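# Stack blocks to match the goal image

## Task

On the table, assemble the structure shown in the goal image, with every block aligned square to its neighbours exactly as pictured.

## Robot and tools

Robot: two arms in a physics simulator, left_arm and right_arm. Each ends in a dexterous hand. right_arm has a right hand and left_arm a mirrored left hand. Each hand has index, middle and ring fingers plus a thumb, driven by sixteen motors. Calibrated bases in the scene frame: left_arm at (-0.002, +0.313, +0.036) m, quat_wxyz (+1.000, 0, 0, -0.031); right_arm at (-0.048, -0.284, +0.048) m, quat_wxyz (+1.000, 0, 0, -0.010). A camera stand is fixed behind the arms.

Scene frame: origin at table-top height, halfway between the nominal arm bases. +x points out over the table, +z up, and left_arm sits on the +y side. Image left and right do not match arm names. Positions are in metres.

Hand point axes (right hand): +z runs along the straight fingers toward the tips. +x runs across the palm away from the thumb. +y points out of the palm face, which sits at y = -0.062 m. On the left hand +x points toward the thumb instead. Straight fingertips reach about 0.12 m beyond the hand point. A rigid mast at the wrist, on the palm side, can strike objects: x +0.05 to +0.10, z -0.16 to -0.11, out to y = +0.06 m. The mast's x sign flips on the left hand. Fingertips have rubber caps on their last 0.03 m.

Tool execute_actions: argument actions is a list of actions, run in order. Each action is a table of up to 15 rows. Each row is one control step of 1/30 s. If there are fewer than 15 rows, the last row is held for the remaining steps. Every row holds 48 numbers, each in [-1, 1], covering both arms even if only one moves:
- indices 0-5: left_arm dx, dy, dz, rx, ry, rz
- 6-21: the left hand's sixteen hinge goals
- 22-23: left current_limit, speed
- 24-29: right_arm dx, dy, dz, rx, ry, rz
- 30-45: right hand goals
- 46-47: right current_limit, speed

dx, dy, dz, rx, ry, rz form an offset, not a pose. They are taken along the scene frame's axes from that arm's Hand target as it stood when the action began. Every row within one action is measured from that same starting target, not from the row before. Sending the same offset again moves the arm further. Scale: 1.0 equals 0.6 m or 180 degrees. rx, ry, rz together make one rotation vector, turning about the Hand target's position. A translation longer than 1.0 may be shortened along its direction. All zeros re-requests the current target.

Hand numbers, per arm, in this exact order: index_mcp, index_abd, index_pip, index_dip, middle_mcp, middle_abd, middle_pip, middle_dip, ring_mcp, ring_abd, ring_pip, ring_dip, thumb_cmc, thumb_axl, thumb_mcp, thumb_ipl. Each is an absolute goal angle, scaled linearly between the hinge's two stops. These values give a straight hinge: _mcp +0.75, _abd 0.00, _pip +0.58, _dip +0.70, thumb_cmc +0.71, thumb_axl +0.68, thumb_mcp +0.23, thumb_ipl +0.17. Moving toward -1 curls fingers into the palm, and thumb_cmc toward -1 swings the thumb in front of the palm. A zero is a real goal, not "hold": to leave a hand unchanged, send back its hand_goal, hand_current_limit and hand_speed. current_limit maps -1..+1 to 0..550 mA, with a floor of 11 mA. Well below 0, fingers may not lift. speed maps to (speed+1)/2 of 8.5 rad/s. Starting values are current_limit +0.4 and speed -0.6. Settings stay in force until changed.

Optional cameras: a list of names, or ["all"], or []. Images come back only when actions is empty or cameras are requested. Camera names: cam_head_left, cam_head_right, cam_high, cam_low, cam_left_wrist, cam_right_wrist, each 672x504. An unknown name invalidates the call.

Tool zoom_image: camera (one of the names above) and region [x0, y0, x1, y1] in pixels, origin at top-left, at most 504 wide and high. It works only on a camera in the newest images. show_instructions takes no arguments and shows the goal reference images. finished_scene takes scene, the current scene's integer number. It ends the scene for good, and the goal must then stand without the robot.

Results: per arm, end_effector_position and end_effector_quat_wxyz in the scene frame (may be off by a few cm), and Hand target, which is the last commanded pose after clipping and the base for the next offsets. A joint-velocity line reading "within noise" means the arm is still. Joint torques include the arm's own weight. For the hands, results list per motor:
- hand_goal: the goals currently written
- hand_measured: actual positions
- hand_current_ma: positive pushes toward -1
- hand_state: moving, goal, blocked or overload

Behaviour: each step clips orientation to within 40 degrees of the measured one. The hand often stops short of its target, and the elbow sags under load, so command a bit higher or resend the remaining distance. Tiny moves may not start. To stop pushing on something, command the target back past the hand. A finger grips only while its goal lies beyond the object's surface.

Avoid: dropping or releasing moving blocks, slamming, hard pushes, and anything leaving the table. Keep the two hands from touching or squeezing each other. Any motor at 495 mA or more for 5 s shuts down for 10 s. Arm motors heat while holding loads, stretching out or pushing toward unreachable poses. A MOTOR HOT line appears at 85 °C, and at 100 °C that arm falls. Joint ranges (rad): waist ±2.880, shoulder 0 to 3.142, elbow 0 to 3.019, wrist pitch -1.693 to 1.571, wrist yaw ±1.571, wrist roll ±2.094.

Each tool is called after "Emit:" as name([rows], argument=value, ...), one row to a line, values as JSON.

Reference images:

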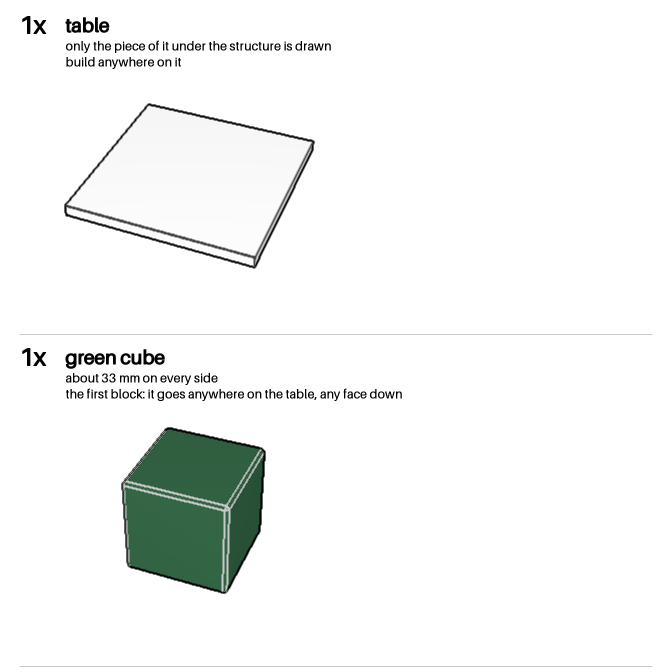

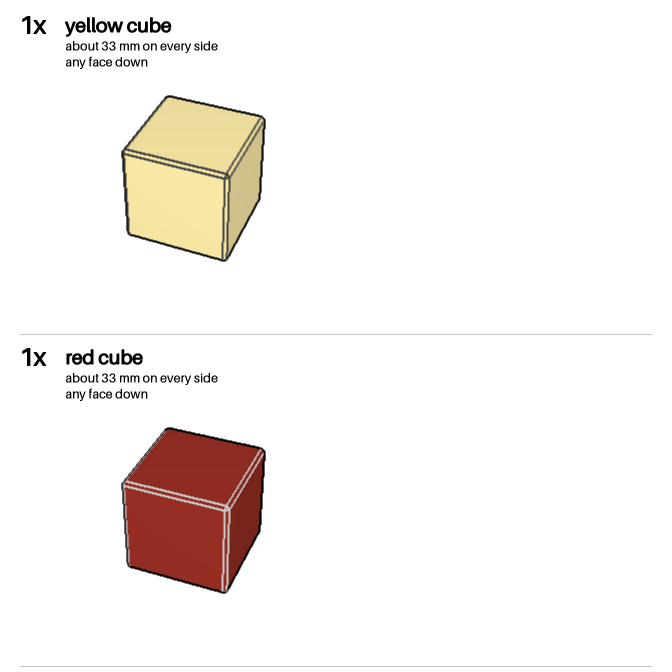

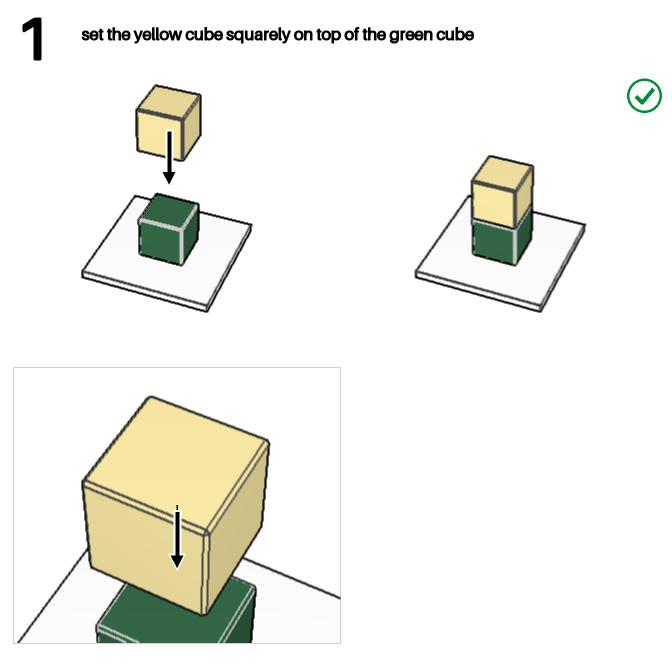

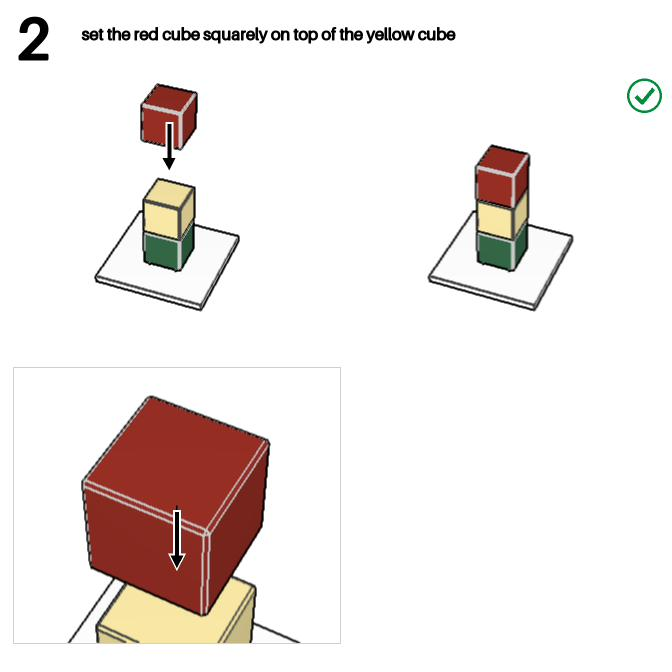

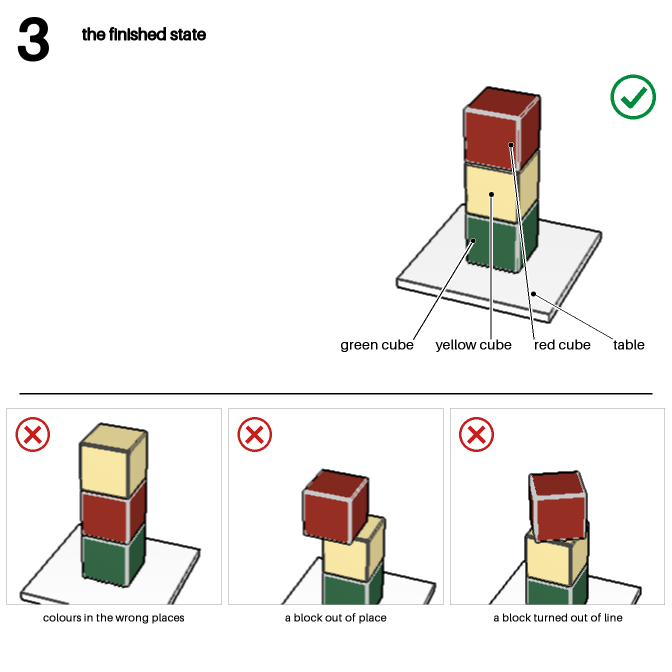

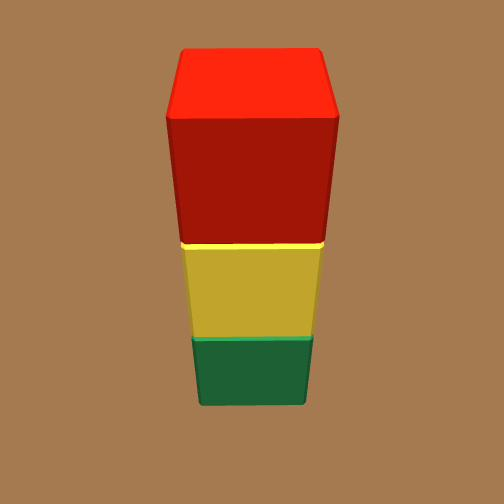

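## Session

Emit:
execute_actions(actions=[])

Scene clock: 0.00 s.
left_arm: end_effector_position=(+0.1365, +0.0146, +0.2432) hand_goal=(+0.754, +0.000, +0.576, +0.696, +0.754, +0.000, +0.576, +0.696, +0.754, +0.000, +0.576, +0.696, +0.714, +0.678, +0.226, +0.168) hand_measured=(+0.754, +0.000, +0.576, +0.696, +0.754, +0.000, +0.576, +0.696, +0.754, +0.000, +0.576, +0.696, +0.714, +0.678, +0.226, +0.168) hand_current_ma=(+0, +0, +0, +0, +0, +0, +0, +0, +0, +0, +0, +0, +0, +0, +0, +0) hand_state=(goal, goal, goal, goal, goal, goal, goal, goal, goal, goal, goal, goal, goal, goal, goal, goal) hand_current_limit=0.40 hand_speed=-0.60 end_effector_quat_wxyz=(-0.074, +0.886, +0.118, +0.442) | right_arm: end_effector_position=(+0.5654, -0.4518, +0.1635) hand_goal=(+0.754, +0.000, +0.576, +0.696, +0.754, +0.000, +0.576, +0.696, +0.754, +0.000, +0.576, +0.696, +0.714, +0.678, +0.226, +0.168) hand_measured=(+0.754, +0.000, +0.576, +0.696, +0.754, +0.000, +0.576, +0.696, +0.754, +0.000, +0.576, +0.696, +0.714, +0.678, +0.226, +0.168) hand_current_ma=(+0, +0, +0, +0, +0, +0, +0, +0, +0, +0, +0, +0, +0, +0, +0, +0) hand_state=(goal, goal, goal, goal, goal, goal, goal, goal, goal, goal, goal, goal, goal, goal, goal, goal) hand_current_limit=0.40 hand_speed=-0.60 end_effector_quat_wxyz=(+0.076, +0.724, -0.311, +0.611)
Joint positions: left_arm=[-1.627 1.194 0.798 -1.671 -0.822 -0.602] | right_arm=[-0.024 1.785 1.021 0.489 0.47 1.979]
Joint velocities: within noise
Joint torques (N m): no reading
Heat: left arm: hottest wrist pitch 37 °C; right arm: hottest wrist pitch 36 °C.
Hand target: left_arm +0.1359, +0.0091, +0.2506; -0.065, +0.887, +0.122, +0.440 | right_arm +0.5719, -0.4520, +0.1662; +0.075, +0.721, -0.311, +0.615

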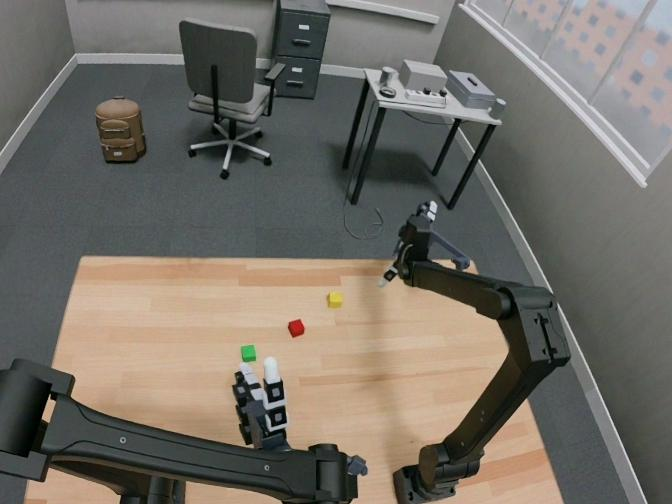

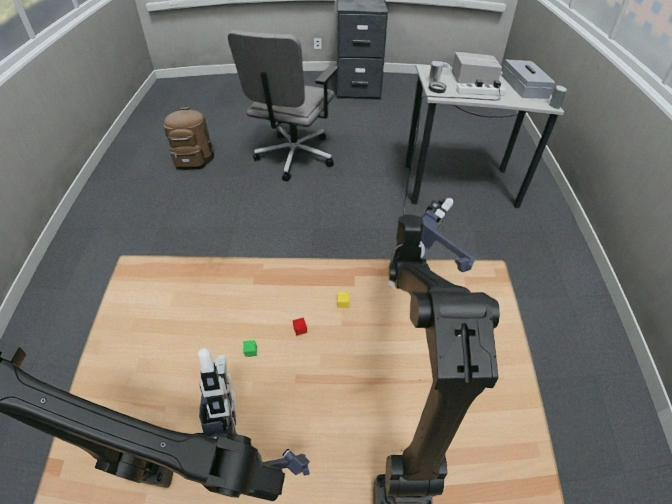

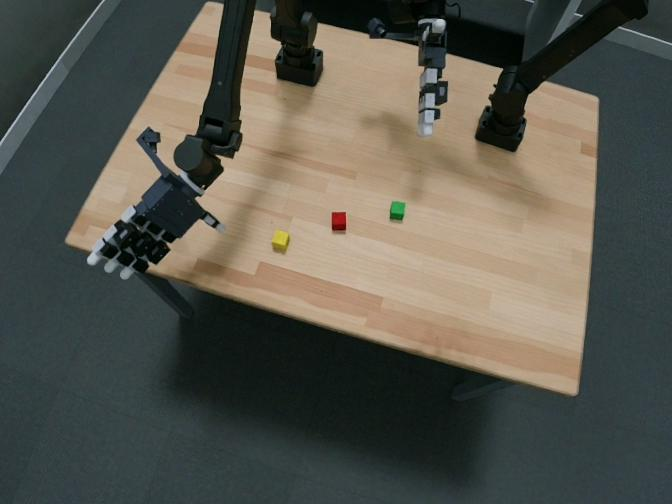

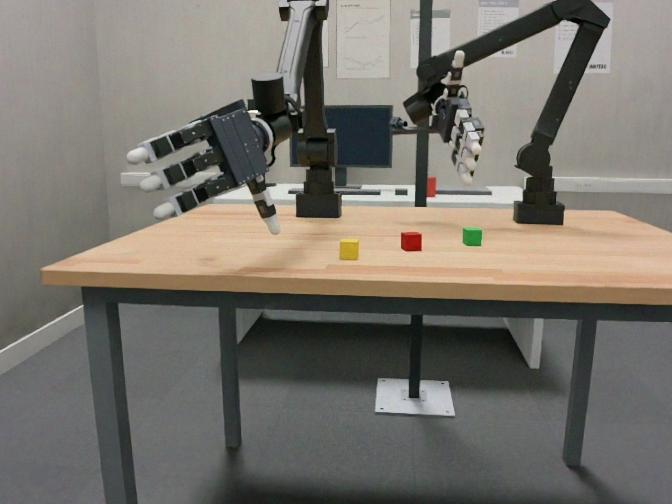

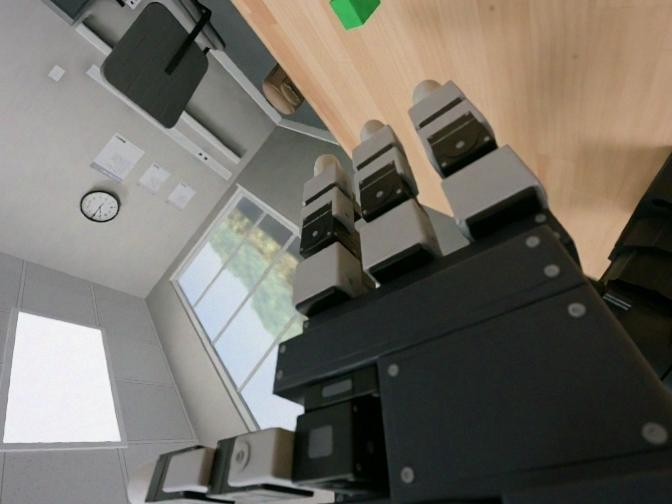

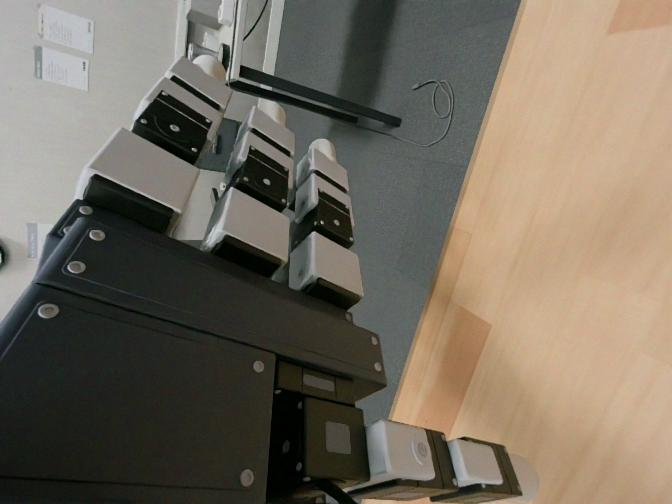

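Emit:
zoom_image(camera="cam_high", region=[250, 180, 430, 270])

Emit:
zoom_image(camera="cam_head_right", region=[230, 280, 370, 370])

Scaled by 2.800 from the camera's 672x504 image, which has a finer 960x720 frame.

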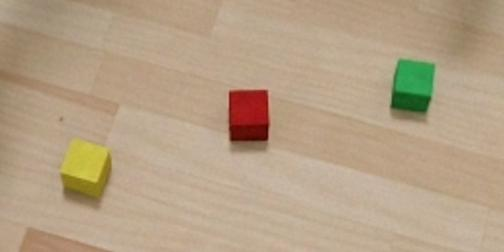

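Scaled by 3.600 from the camera's 672x504 image, which has a finer 960x720 frame.

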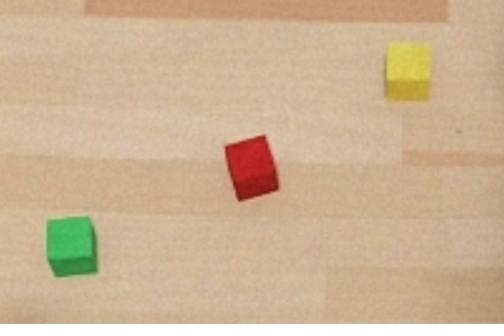

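Emit:
execute_actions([
  [[0.0843,0.0477,0.02,0,0,0.0556,0.754,0,0.576,0.696,0.754,0,0.576,0.696,0.754,0,0.576,0.696,0.714,0.678,0.226,0.168,0.4,-0.6,-0.031,0.0917,0.0113,0.0602,-0.0003,-0.0042,0.816,0,-0.704,0.26,0.89,0,0.576,0.696,0.89,0,0.576,0.696,-0.497,0.677,0.133,-0.2,0.4,-0.6]],
  [[0.075,0.0615,0.02,0,0,0.0556,0.754,0,0.576,0.696,0.754,0,0.576,0.696,0.754,0,0.576,0.696,0.714,0.678,0.226,0.168,0.4,-0.6,-0.031,0.0917,0.0113,0.0602,-0.0003,-0.0042,0.816,0,-0.704,0.26,0.89,0,0.576,0.696,0.89,0,0.576,0.696,-0.497,0.677,0.133,-0.2,0.4,-0.6]],
  [[0.063,0.0735,0.0,0,0,0.0556,0.754,0,0.576,0.696,0.754,0,0.576,0.696,0.754,0,0.576,0.696,0.714,0.678,0.226,0.168,0.4,-0.6,-0.031,0.0917,0.0113,0.0602,-0.0003,-0.0042,0.816,0,-0.704,0.26,0.89,0,0.576,0.696,0.89,0,0.576,0.696,-0.497,0.677,0.133,-0.2,0.4,-0.6]],
  [[0.0493,0.0835,0.0,0,0,0.0556,0.754,0,0.576,0.696,0.754,0,0.576,0.696,0.754,0,0.576,0.696,0.714,0.678,0.226,0.168,0.4,-0.6,-0.031,0.0917,0.0113,0.0602,-0.0003,-0.0042,0.816,0,-0.704,0.26,0.89,0,0.576,0.696,0.89,0,0.576,0.696,-0.497,0.677,0.133,-0.2,0.4,-0.6]],
  [[0.0342,0.0908,0.0,0,0,0.0556,0.754,0,0.576,0.696,0.754,0,0.576,0.696,0.754,0,0.576,0.696,0.714,0.678,0.226,0.168,0.4,-0.6,-0.031,0.0917,0.0113,0.0602,-0.0003,-0.0042,0.816,0,-0.704,0.26,0.89,0,0.576,0.696,0.89,0,0.576,0.696,-0.497,0.677,0.133,-0.2,0.4,-0.6]],
], cameras=["all"])

Scene clock: 28.47 s.
left_arm: end_effector_position=(+0.3106, +0.2280, +0.2586) hand_goal=(+0.754, +0.000, +0.576, +0.696, +0.754, +0.000, +0.576, +0.696, +0.754, +0.000, +0.576, +0.696, +0.714, +0.678, +0.226, +0.168) hand_measured=(+0.754, -0.002, +0.576, +0.696, +0.754, -0.002, +0.576, +0.696, +0.754, -0.002, +0.576, +0.696, +0.714, +0.678, +0.224, +0.168) hand_current_ma=(+0, +0, +0, +0, +0, +0, +0, +0, +0, +0, +0, +0, +0, +0, +0, +0) hand_state=(goal, goal, goal, goal, goal, goal, goal, goal, goal, goal, goal, goal, goal, goal, goal, goal) hand_current_limit=0.40 hand_speed=-0.60 end_effector_quat_wxyz=(-0.235, +0.760, +0.477, +0.373) | right_arm: end_effector_position=(+0.4788, -0.1811, +0.2114) hand_goal=(+0.816, +0.000, -0.704, +0.260, +0.890, +0.000, +0.576, +0.696, +0.890, +0.000, +0.576, +0.696, -0.496, +0.678, +0.134, -0.200) hand_measured=(+0.810, +0.002, -0.702, +0.264, +0.884, +0.002, +0.576, +0.696, +0.884, +0.002, +0.576, +0.696, -0.480, +0.678, +0.134, -0.198) hand_current_ma=(-3, +0, +1, +1, -4, +0, +0, +0, -4, +0, +0, +0, +15, +0, +0, +1) hand_state=(goal, goal, goal, goal, goal, goal, goal, goal, goal, goal, goal, goal, goal, goal, goal, goal) hand_current_limit=0.40 hand_speed=-0.60 end_effector_quat_wxyz=(-0.067, +0.633, -0.304, +0.709)
Joint positions: left_arm=[-0.763 1.13 0.798 -1.683 -0.828 -0.572] | right_arm=[0.543 1.628 0.797 0.854 0.876 2.095]
Joint torques (N m): left_arm=[1.73 -8.29 8.94 -1.03 -0.86 0.09] | right_arm=[0.97 -11.58 8.12 2.89 0.04 -0.13]
Heat: left arm: hottest wrist pitch 37 °C; right arm: hottest wrist pitch 36 °C.
Hand target: left_arm +0.3194, +0.2232, +0.2745; -0.245, +0.752, +0.486, +0.371 | right_arm +0.4789, -0.1770, +0.2002; -0.205, +0.676, -0.517, +0.482
Off the commanded pose: left_arm 0.019 m, 2 deg | right_arm 0.012 m, 49 deg; orientation clipped; orientation clipped at the end of an earlier action of this call.
joint sent to its limit (left arm) — joint 4 (wrist pitch), lower limit. The joint targets still meet the commanded pose.
joint sent to its limit (right arm) — joint 6 (wrist roll), upper limit. The joint targets are off in orientation, not in position.
camera_calibration:
cam_left_wrist: T_world_to_cam=[[-0.767879, -0.159777, -0.620349, 0.402084], [-0.626016, -0.0182589, 0.779596, -0.0448294], [-0.135889, 0.986984, -0.0860023, -0.0346307], [0, 0, 0, 1]] pos_world=[0.275982, 0.0976053, 0.281403]
cam_right_wrist: T_world_to_cam=[[-0.0862571, -0.114017, -0.989727, 0.257553], [-0.439259, 0.89601, -0.0649386, 0.338359], [0.89421, 0.429146, -0.12737, -0.195042], [0, 0, 0, 1]] pos_world=[0.345252, -0.190106, 0.252037]

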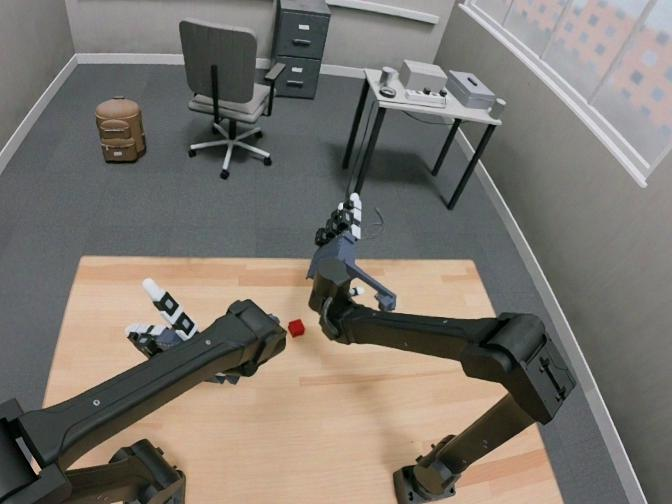

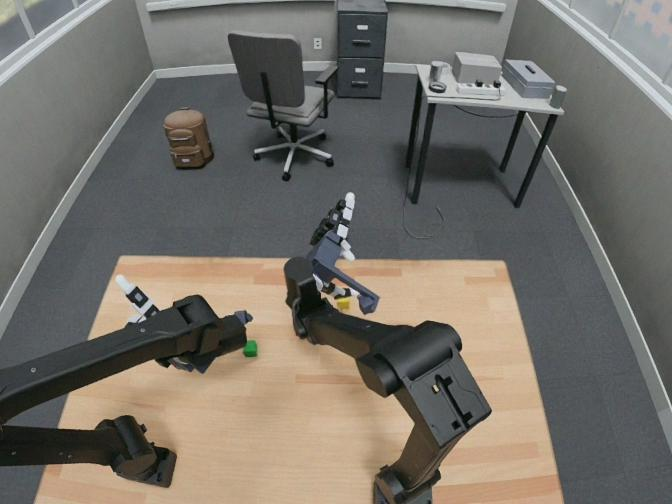

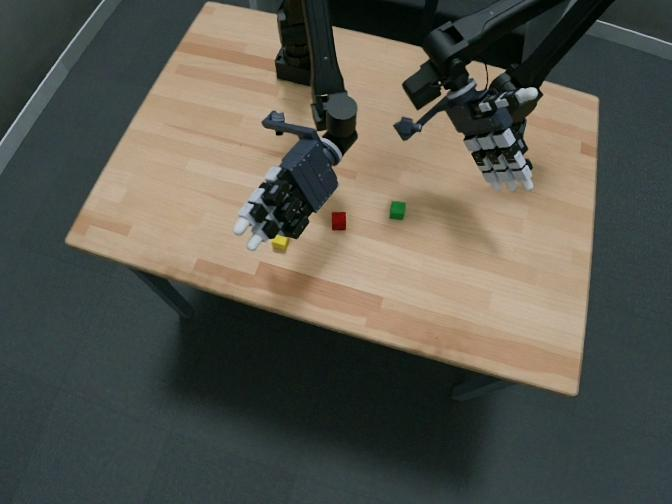

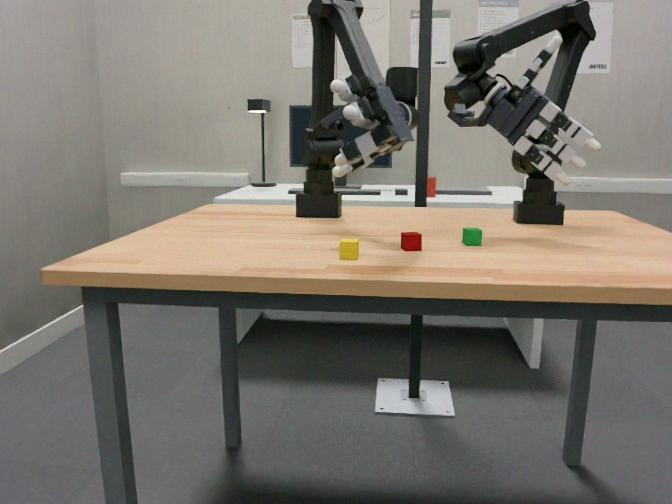

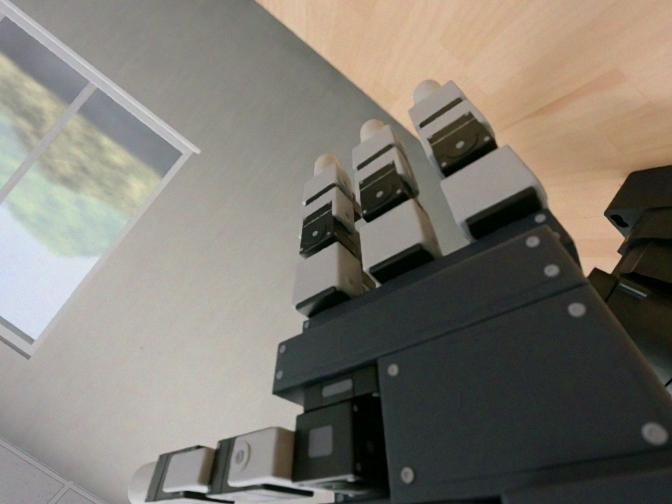

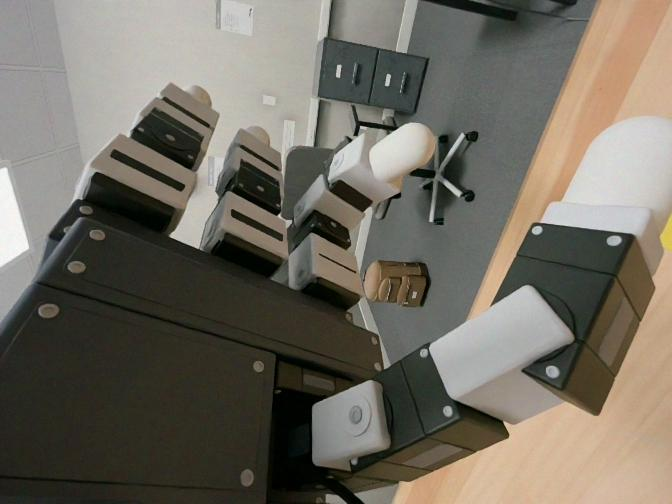

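Emit:
execute_actions([
  [[0.0178,0.0952,0.0,0,0,0.0556,0.754,0,0.576,0.696,0.754,0,0.576,0.696,0.754,0,0.576,0.696,0.714,0.678,0.226,0.168,0.4,-0.6,-0.003,0.012,0,-0.011,-0.0072,0.0533,0.816,0,-0.704,0.26,0.89,0,0.576,0.696,0.89,0,0.576,0.696,-0.497,0.677,0.133,-0.2,0.4,-0.6]],
  [[0.001,0.097,0.0,0,0,0.0556,0.754,0,0.576,0.696,0.754,0,0.576,0.696,0.754,0,0.576,0.696,0.714,0.678,0.226,0.168,0.4,-0.6,-0.003,0.012,0,-0.011,-0.0072,0.0533,0.816,0,-0.704,0.26,0.89,0,0.576,0.696,0.89,0,0.576,0.696,-0.497,0.677,0.133,-0.2,0.4,-0.6]],
  [[-0.0158,0.0957,0.0,0,0,0.0556,0.754,0,0.576,0.696,0.754,0,0.576,0.696,0.754,0,0.576,0.696,0.714,0.678,0.226,0.168,0.4,-0.6,-0.003,0.012,0,-0.011,-0.0072,0.0533,0.816,0,-0.704,0.26,0.89,0,0.576,0.696,0.89,0,0.576,0.696,-0.497,0.677,0.133,-0.2,0.4,-0.6]],
  [[-0.0322,0.0915,0.0,0,0,0.0556,0.754,0,0.576,0.696,0.754,0,0.576,0.696,0.754,0,0.576,0.696,0.714,0.678,0.226,0.168,0.4,-0.6,-0.003,0.012,0,-0.011,-0.0072,0.0533,0.816,0,-0.704,0.26,0.89,0,0.576,0.696,0.89,0,0.576,0.696,-0.497,0.677,0.133,-0.2,0.4,-0.6]],
  [[-0.0477,0.0843,0.0,0,0,0.0556,0.754,0,0.576,0.696,0.754,0,0.576,0.696,0.754,0,0.576,0.696,0.714,0.678,0.226,0.168,0.4,-0.6,-0.003,0.012,0,-0.011,-0.0072,0.0533,0.816,0,-0.704,0.26,0.89,0,0.576,0.696,0.89,0,0.576,0.696,-0.497,0.677,0.133,-0.2,0.4,-0.6]],
], cameras=["cam_head_right","cam_low","cam_high"])

Scene clock: 43.20 s.
left_arm: end_effector_position=(+0.2641, +0.4979, +0.2589) hand_goal=(+0.754, +0.000, +0.576, +0.696, +0.754, +0.000, +0.576, +0.696, +0.754, +0.000, +0.576, +0.696, +0.714, +0.678, +0.226, +0.168) hand_measured=(+0.754, -0.002, +0.576, +0.696, +0.754, -0.002, +0.576, +0.696, +0.754, -0.002, +0.576, +0.696, +0.714, +0.678, +0.224, +0.168) hand_current_ma=(+0, +0, +0, +0, +0, +0, +0, +0, +0, +0, +0, +0, +0, +0, +0, +0) hand_state=(goal, goal, goal, goal, goal, goal, goal, goal, goal, goal, goal, goal, goal, goal, goal, goal) hand_current_limit=0.40 hand_speed=-0.60 end_effector_quat_wxyz=(-0.371, +0.487, +0.754, +0.239) | right_arm: end_effector_position=(+0.4516, -0.1399, +0.1738) hand_goal=(+0.816, +0.000, -0.704, +0.260, +0.890, +0.000, +0.576, +0.696, +0.890, +0.000, +0.576, +0.696, -0.496, +0.678, +0.134, -0.200) hand_measured=(+0.810, +0.002, -0.702, +0.264, +0.884, +0.002, +0.576, +0.696, +0.884, +0.002, +0.576, +0.696, -0.482, +0.678, +0.134, -0.198) hand_current_ma=(-3, +0, +1, +1, -4, +0, +0, +0, -4, +0, +0, +0, +11, +0, +0, +1) hand_state=(goal, goal, goal, goal, goal, goal, goal, goal, goal, goal, goal, goal, goal, goal, goal, goal) hand_current_limit=0.40 hand_speed=-0.60 end_effector_quat_wxyz=(-0.308, +0.849, -0.023, +0.428)
Joint positions: left_arm=[0.11 1.129 0.798 -1.683 -0.828 -0.572] | right_arm=[0.335 1.346 0.746 0.124 -0.252 2.095]
Joint torques (N m): left_arm=[1.67 -8.23 8.87 -1.02 -0.85 0.09] | right_arm=[-0.38 -11.05 14.74 2.17 -0.27 -0.09]
Heat: left arm: hottest wrist pitch 37 °C; right arm: hottest wrist pitch 36 °C.
Hand target: left_arm +0.2732, +0.5015, +0.2745; -0.379, +0.476, +0.759, +0.232 | right_arm +0.4699, -0.1409, +0.2001; -0.354, +0.815, -0.144, +0.435
Off the commanded pose: left_arm 0.018 m, 2 deg | right_arm 0.032 m, 15 deg.
joint sent to its limit (left arm) — joint 4 (wrist pitch), lower limit. The joint targets still meet the commanded pose.
joint sent to its limit (right arm) — joint 6 (wrist roll), upper limit. The joint targets are off in orientation, not in position.
Images, in order (width x height): cam_head_right 672x504, cam_high 672x504, cam_low 672x504.

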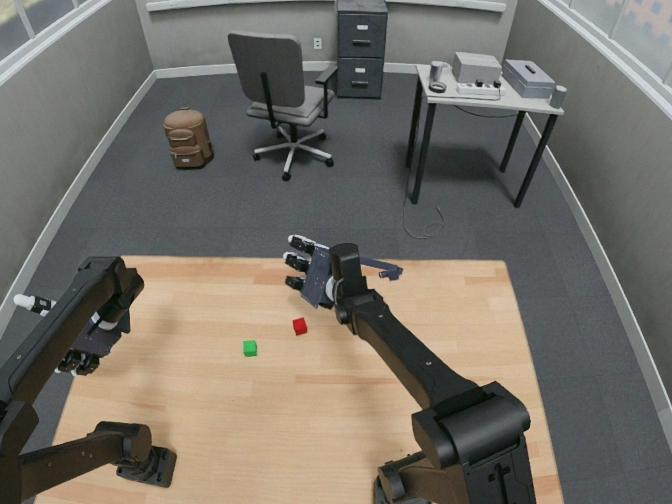

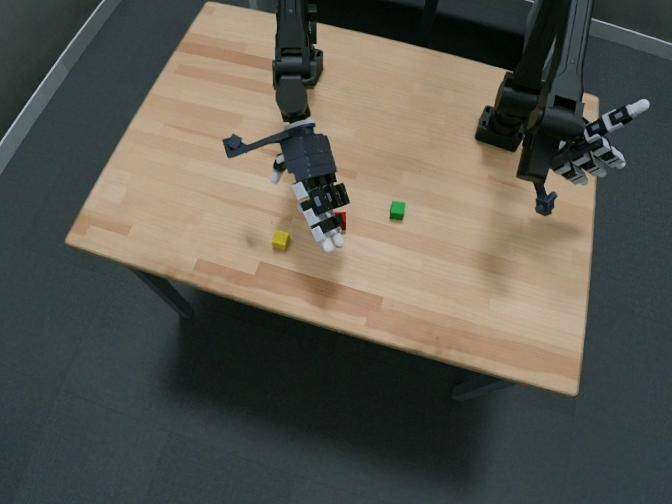

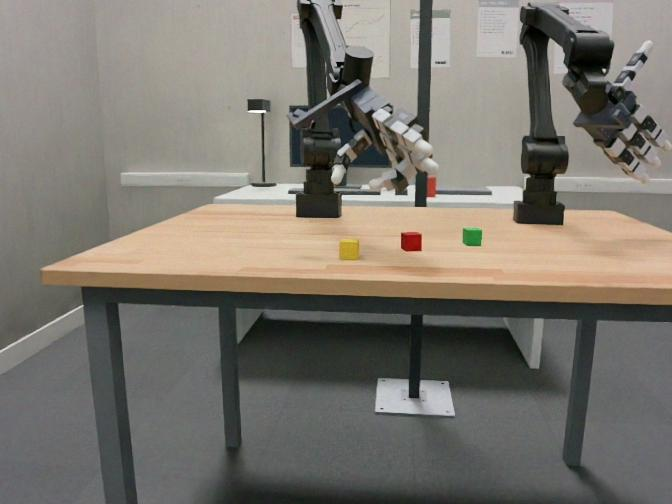

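Emit:
execute_actions([
  [[0,0,0,0,0,0,0.754,0,0.576,0.696,0.754,0,0.576,0.696,0.754,0,0.576,0.696,0.714,0.678,0.226,0.168,0.4,-0.6,0.005,0.006,-0.025,-0.0111,-0.0072,0.0532,0.816,0,-0.704,0.26,0.89,0,0.576,0.696,0.89,0,0.576,0.696,-0.497,0.677,0.133,-0.2,0.4,-0.6]],
  [[0,0,0,0,0,0,0.754,0,0.576,0.696,0.754,0,0.576,0.696,0.754,0,0.576,0.696,0.714,0.678,0.226,0.168,0.4,-0.6,0.005,0.006,-0.025,-0.0111,-0.0072,0.0532,0.816,0,-0.704,0.26,0.89,0,0.576,0.696,0.89,0,0.576,0.696,-0.497,0.677,0.133,-0.2,0.4,-0.6]],
  [[0,0,0,0,0,0,0.754,0,0.576,0.696,0.754,0,0.576,0.696,0.754,0,0.576,0.696,0.714,0.678,0.226,0.168,0.4,-0.6,0.005,0.006,-0.025,-0.0111,-0.0072,0.0532,0.816,0,-0.704,0.26,0.89,0,0.576,0.696,0.89,0,0.576,0.696,-0.497,0.677,0.133,-0.2,0.4,-0.6]],
  [[0,0,0,0,0,0,0.754,0,0.576,0.696,0.754,0,0.576,0.696,0.754,0,0.576,0.696,0.714,0.678,0.226,0.168,0.4,-0.6,0.005,0.006,-0.025,-0.0111,-0.0072,0.0532,0.816,0,-0.704,0.26,0.89,0,0.576,0.696,0.89,0,0.576,0.696,-0.497,0.677,0.133,-0.2,0.4,-0.6]],
], cameras=["all"])

Scene clock: 47.67 s.
left_arm: end_effector_position=(+0.2641, +0.4978, +0.2589) hand_goal=(+0.754, +0.000, +0.576, +0.696, +0.754, +0.000, +0.576, +0.696, +0.754, +0.000, +0.576, +0.696, +0.714, +0.678, +0.226, +0.168) hand_measured=(+0.754, -0.002, +0.576, +0.696, +0.754, -0.002, +0.576, +0.696, +0.754, -0.002, +0.576, +0.696, +0.714, +0.678, +0.224, +0.168) hand_current_ma=(+0, +0, +0, +0, +0, +0, +0, +0, +0, +0, +0, +0, +0, +0, +0, +0) hand_state=(goal, goal, goal, goal, goal, goal, goal, goal, goal, goal, goal, goal, goal, goal, goal, goal) hand_current_limit=0.40 hand_speed=-0.60 end_effector_quat_wxyz=(-0.371, +0.487, +0.754, +0.239) | right_arm: end_effector_position=(+0.4625, -0.1218, +0.1323) hand_goal=(+0.816, +0.000, -0.704, +0.260, +0.890, +0.000, +0.576, +0.696, +0.890, +0.000, +0.576, +0.696, -0.496, +0.678, +0.134, -0.200) hand_measured=(+0.810, +0.002, -0.702, +0.264, +0.882, +0.002, +0.576, +0.696, +0.882, +0.002, +0.576, +0.696, -0.484, +0.678, +0.134, -0.198) hand_current_ma=(-3, +0, +1, +1, -6, +0, +0, +0, -6, +0, +0, +0, +9, +0, +0, +1) hand_state=(goal, goal, goal, goal, goal, goal, goal, goal, goal, goal, goal, goal, goal, goal, goal, goal) hand_current_limit=0.40 hand_speed=-0.60 end_effector_quat_wxyz=(-0.430, +0.822, +0.176, +0.331)
Joint positions: left_arm=[0.11 1.129 0.798 -1.683 -0.828 -0.572] | right_arm=[0.186 1.504 0.808 0.028 -0.843 1.742]
Joint torques (N m): left_arm=[1.73 -8.18 8.9 -1.01 -0.86 0.08] | right_arm=[-1.14 -10.29 13.11 1.72 -0.72 -0.25]
Heat: left arm: hottest elbow 37 °C; right arm: hottest wrist pitch 36 °C.
Hand target: left_arm +0.2732, +0.5015, +0.2744; -0.379, +0.476, +0.759, +0.232 | right_arm +0.4819, -0.1264, +0.1401; -0.427, +0.819, +0.177, +0.340
Off the commanded pose: left_arm 0.018 m, 2 deg | right_arm 0.021 m, 1 deg.
joint sent to its limit (left arm) — joint 4 (wrist pitch), lower limit. The joint targets still meet the commanded pose.
camera_calibration:
cam_left_wrist: T_world_to_cam=[[-0.370341, -0.69133, -0.620412, 0.569215], [-0.388939, -0.491127, 0.779436, 0.103663], [-0.843548, 0.529959, -0.0870011, 0.107549], [0, 0, 0, 1]] pos_world=[0.341845, 0.387431, 0.281705]
cam_right_wrist: T_world_to_cam=[[-0.220658, -0.407406, -0.886189, 0.19733], [-0.894829, -0.276936, 0.350125, 0.285785], [-0.38806, 0.870245, -0.303451, 0.453994], [0, 0, 0, 1]] pos_world=[0.475448, -0.235548, 0.212576]

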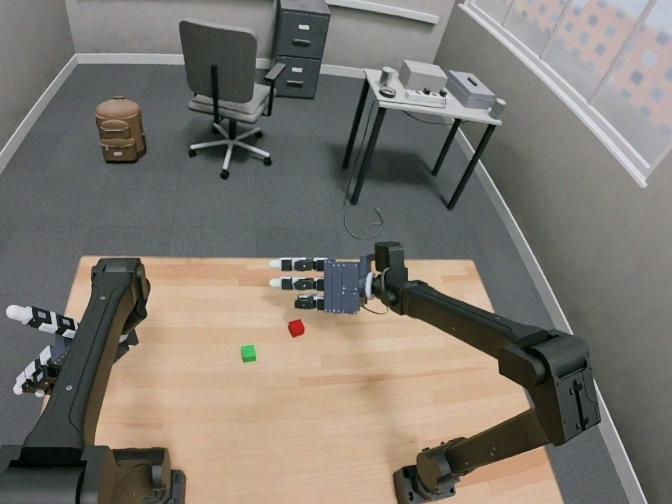

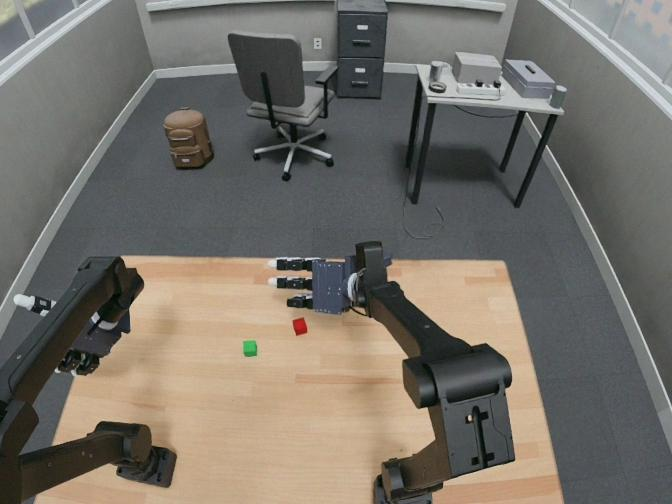

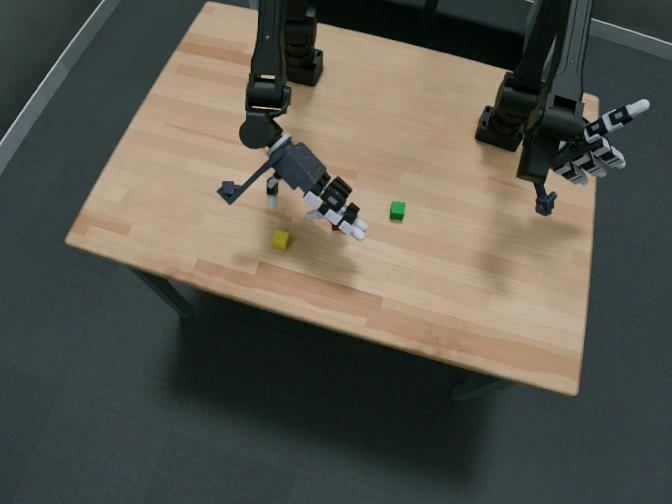

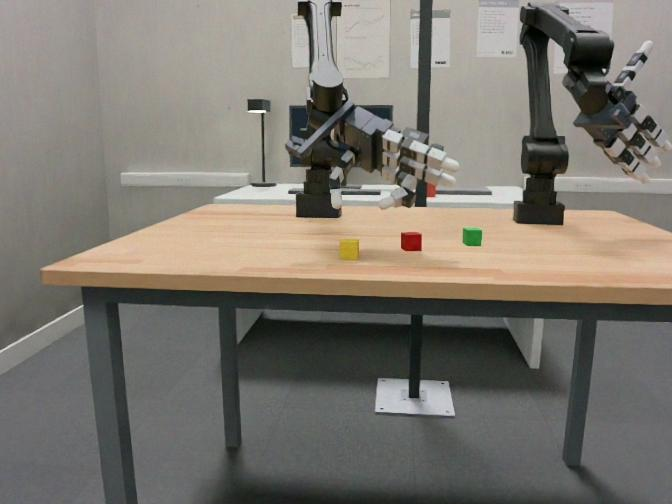

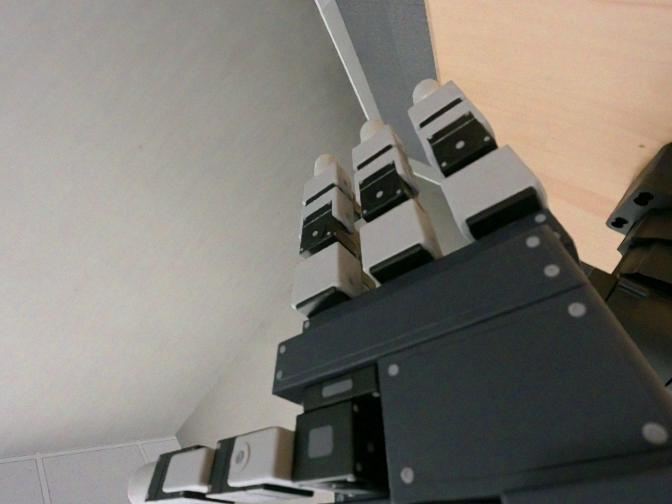

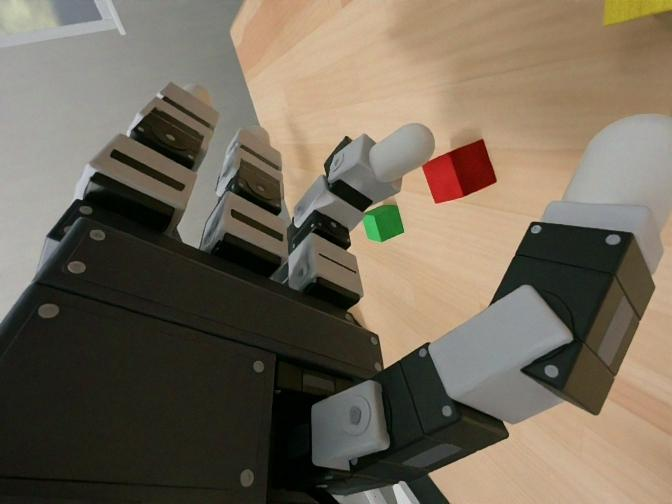

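Emit:
zoom_image(camera="cam_high", region=[220, 120, 430, 270])

Emit:
zoom_image(camera="cam_low", region=[280, 110, 500, 270])

Emit:
zoom_image(camera="cam_head_left", region=[230, 240, 400, 370])

Emit:
zoom_image(camera="cam_right_wrist", region=[300, 0, 672, 280])

Scaled by 2.400 from the camera's 672x504 image, which has a finer 960x720 frame.

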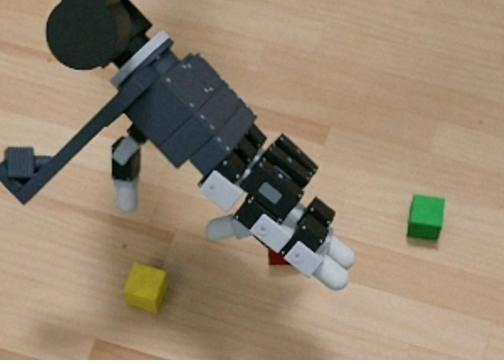

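Scaled by 2.291 from the camera's 672x504 image, which has a finer 960x720 frame.

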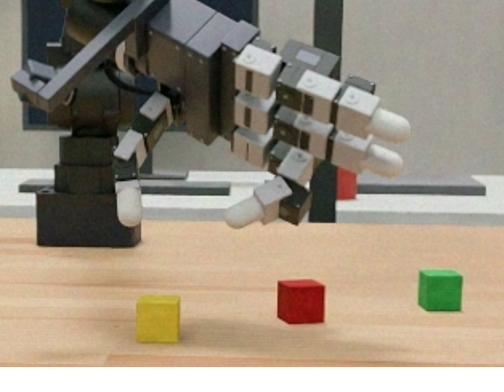

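Scaled by 2.965 from the camera's 672x504 image, which has a finer 960x720 frame.

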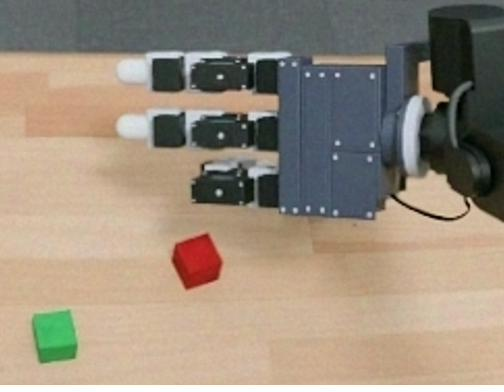

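Scaled by 1.355 from the camera's 672x504 image, which has a finer 960x720 frame.

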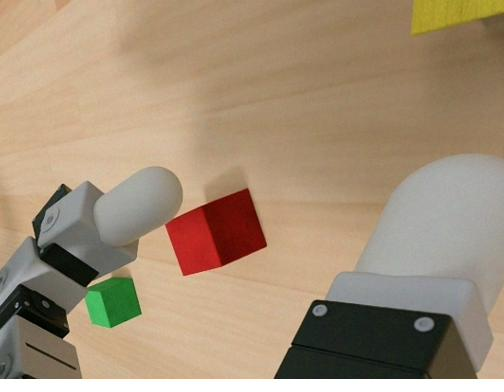

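Emit:
execute_actions([
  [[0,0,0,0,0,0,0.754,0,0.576,0.696,0.754,0,0.576,0.696,0.754,0,0.576,0.696,0.714,0.678,0.226,0.168,0.4,-0.6,0.035,-0.0125,-0.015,0,0,0,0.816,0,-0.704,0.26,0.89,0,0.576,0.696,0.89,0,0.576,0.696,-0.497,0.677,0.133,-0.2,0.4,-0.6]],
  [[0,0,0,0,0,0,0.754,0,0.576,0.696,0.754,0,0.576,0.696,0.754,0,0.576,0.696,0.714,0.678,0.226,0.168,0.4,-0.6,0.035,-0.0125,-0.015,0,0,0,0.816,0,-0.704,0.26,0.89,0,0.576,0.696,0.89,0,0.576,0.696,-0.497,0.677,0.133,-0.2,0.4,-0.6]],
], cameras=["cam_right_wrist","cam_low","cam_high"])

Emit:
zoom_image(camera="cam_high", region=[220, 120, 430, 270])

Emit:
zoom_image(camera="cam_low", region=[280, 110, 500, 270])

Scene clock: 56.93 s.
left_arm: end_effector_position=(+0.2641, +0.4978, +0.2589) hand_goal=(+0.754, +0.000, +0.576, +0.696, +0.754, +0.000, +0.576, +0.696, +0.754, +0.000, +0.576, +0.696, +0.714, +0.678, +0.226, +0.168) hand_measured=(+0.754, -0.002, +0.576, +0.696, +0.754, -0.002, +0.576, +0.696, +0.754, -0.002, +0.576, +0.696, +0.714, +0.678, +0.224, +0.168) hand_current_ma=(+0, +0, +0, +0, +0, +0, +0, +0, +0, +0, +0, +0, +0, +0, +0, +0) hand_state=(goal, goal, goal, goal, goal, goal, goal, goal, goal, goal, goal, goal, goal, goal, goal, goal) hand_current_limit=0.40 hand_speed=-0.60 end_effector_quat_wxyz=(-0.371, +0.487, +0.754, +0.239) | right_arm: end_effector_position=(+0.5053, -0.1361, +0.1179) hand_goal=(+0.816, +0.000, -0.704, +0.260, +0.890, +0.000, +0.576, +0.696, +0.890, +0.000, +0.576, +0.696, -0.496, +0.678, +0.134, -0.200) hand_measured=(+0.810, +0.002, -0.702, +0.264, +0.882, +0.002, +0.576, +0.696, +0.882, +0.002, +0.576, +0.696, -0.484, +0.678, +0.134, -0.198) hand_current_ma=(-3, +0, +1, +1, -6, +0, +0, +0, -6, +0, +0, +0, +9, +0, +0, +1) hand_state=(goal, goal, goal, goal, goal, goal, goal, goal, goal, goal, goal, goal, goal, goal, goal, goal) hand_current_limit=0.40 hand_speed=-0.60 end_effector_quat_wxyz=(-0.429, +0.821, +0.177, +0.332)
Joint positions: left_arm=[0.11 1.129 0.798 -1.683 -0.828 -0.572] | right_arm=[0.139 1.625 0.91 0.017 -0.879 1.697]
Joint torques (N m): left_arm=[1.73 -8.23 8.9 -1.01 -0.85 0.09] | right_arm=[-0.5 -11.69 13.04 1.73 -0.75 -0.25]
Heat: left arm: hottest elbow 38 °C; right arm: hottest elbow 36 °C.
Hand target: left_arm +0.2732, +0.5015, +0.2744; -0.379, +0.476, +0.759, +0.232 | right_arm +0.5239, -0.1414, +0.1222; -0.427, +0.819, +0.177, +0.340
Off the commanded pose: left_arm 0.018 m, 2 deg | right_arm 0.020 m, 1 deg.
joint sent to its limit (left arm) — joint 4 (wrist pitch), lower limit. The joint targets still meet the commanded pose.
camera_calibration:
cam_right_wrist: T_world_to_cam=[[-0.216897, -0.40699, -0.887308, 0.186463], [-0.896381, -0.276929, 0.346137, 0.326459], [-0.386596, 0.870442, -0.304753, 0.478198], [0, 0, 0, 1]] pos_world=[0.517944, -0.249949, 0.198183]
Images, in order (width x height): cam_high 672x504, cam_low 672x504, cam_right_wrist 672x504.

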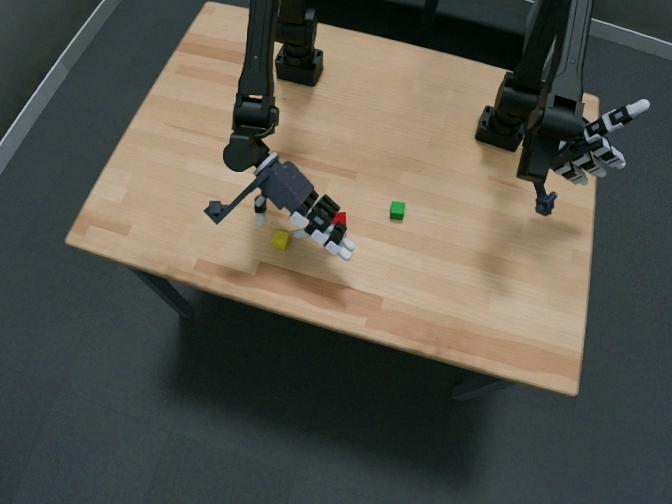

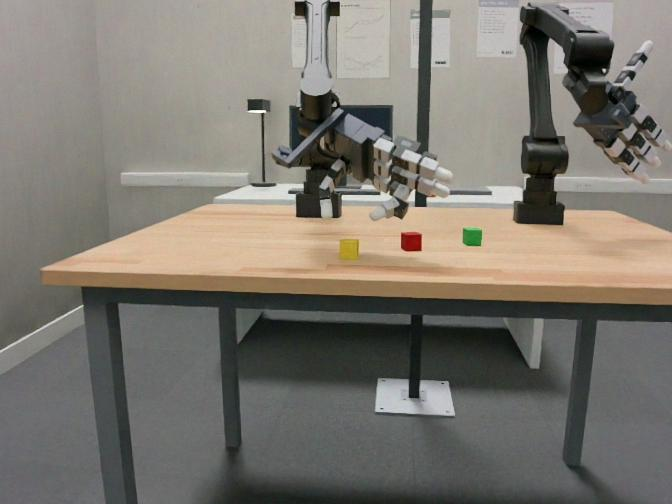

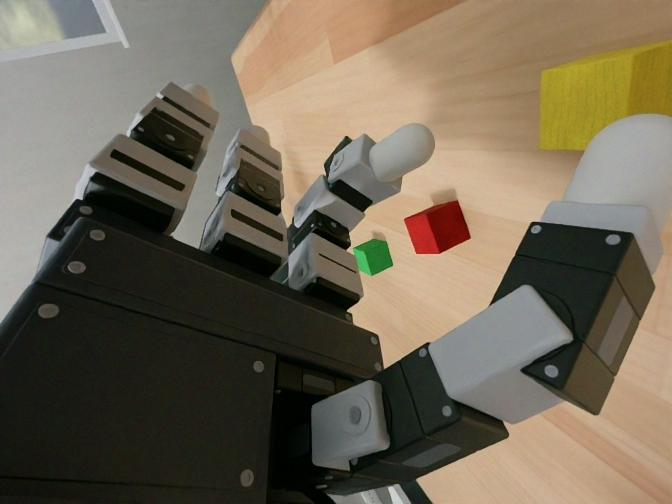

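Scaled by 2.400 from the camera's 672x504 image, which has a finer 960x720 frame.

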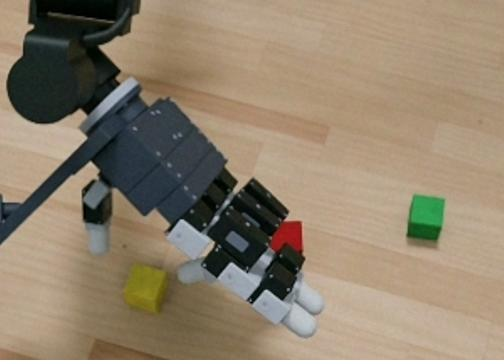

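Scaled by 2.291 from the camera's 672x504 image, which has a finer 960x720 frame.

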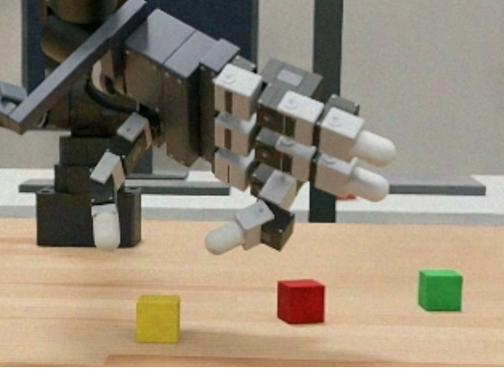

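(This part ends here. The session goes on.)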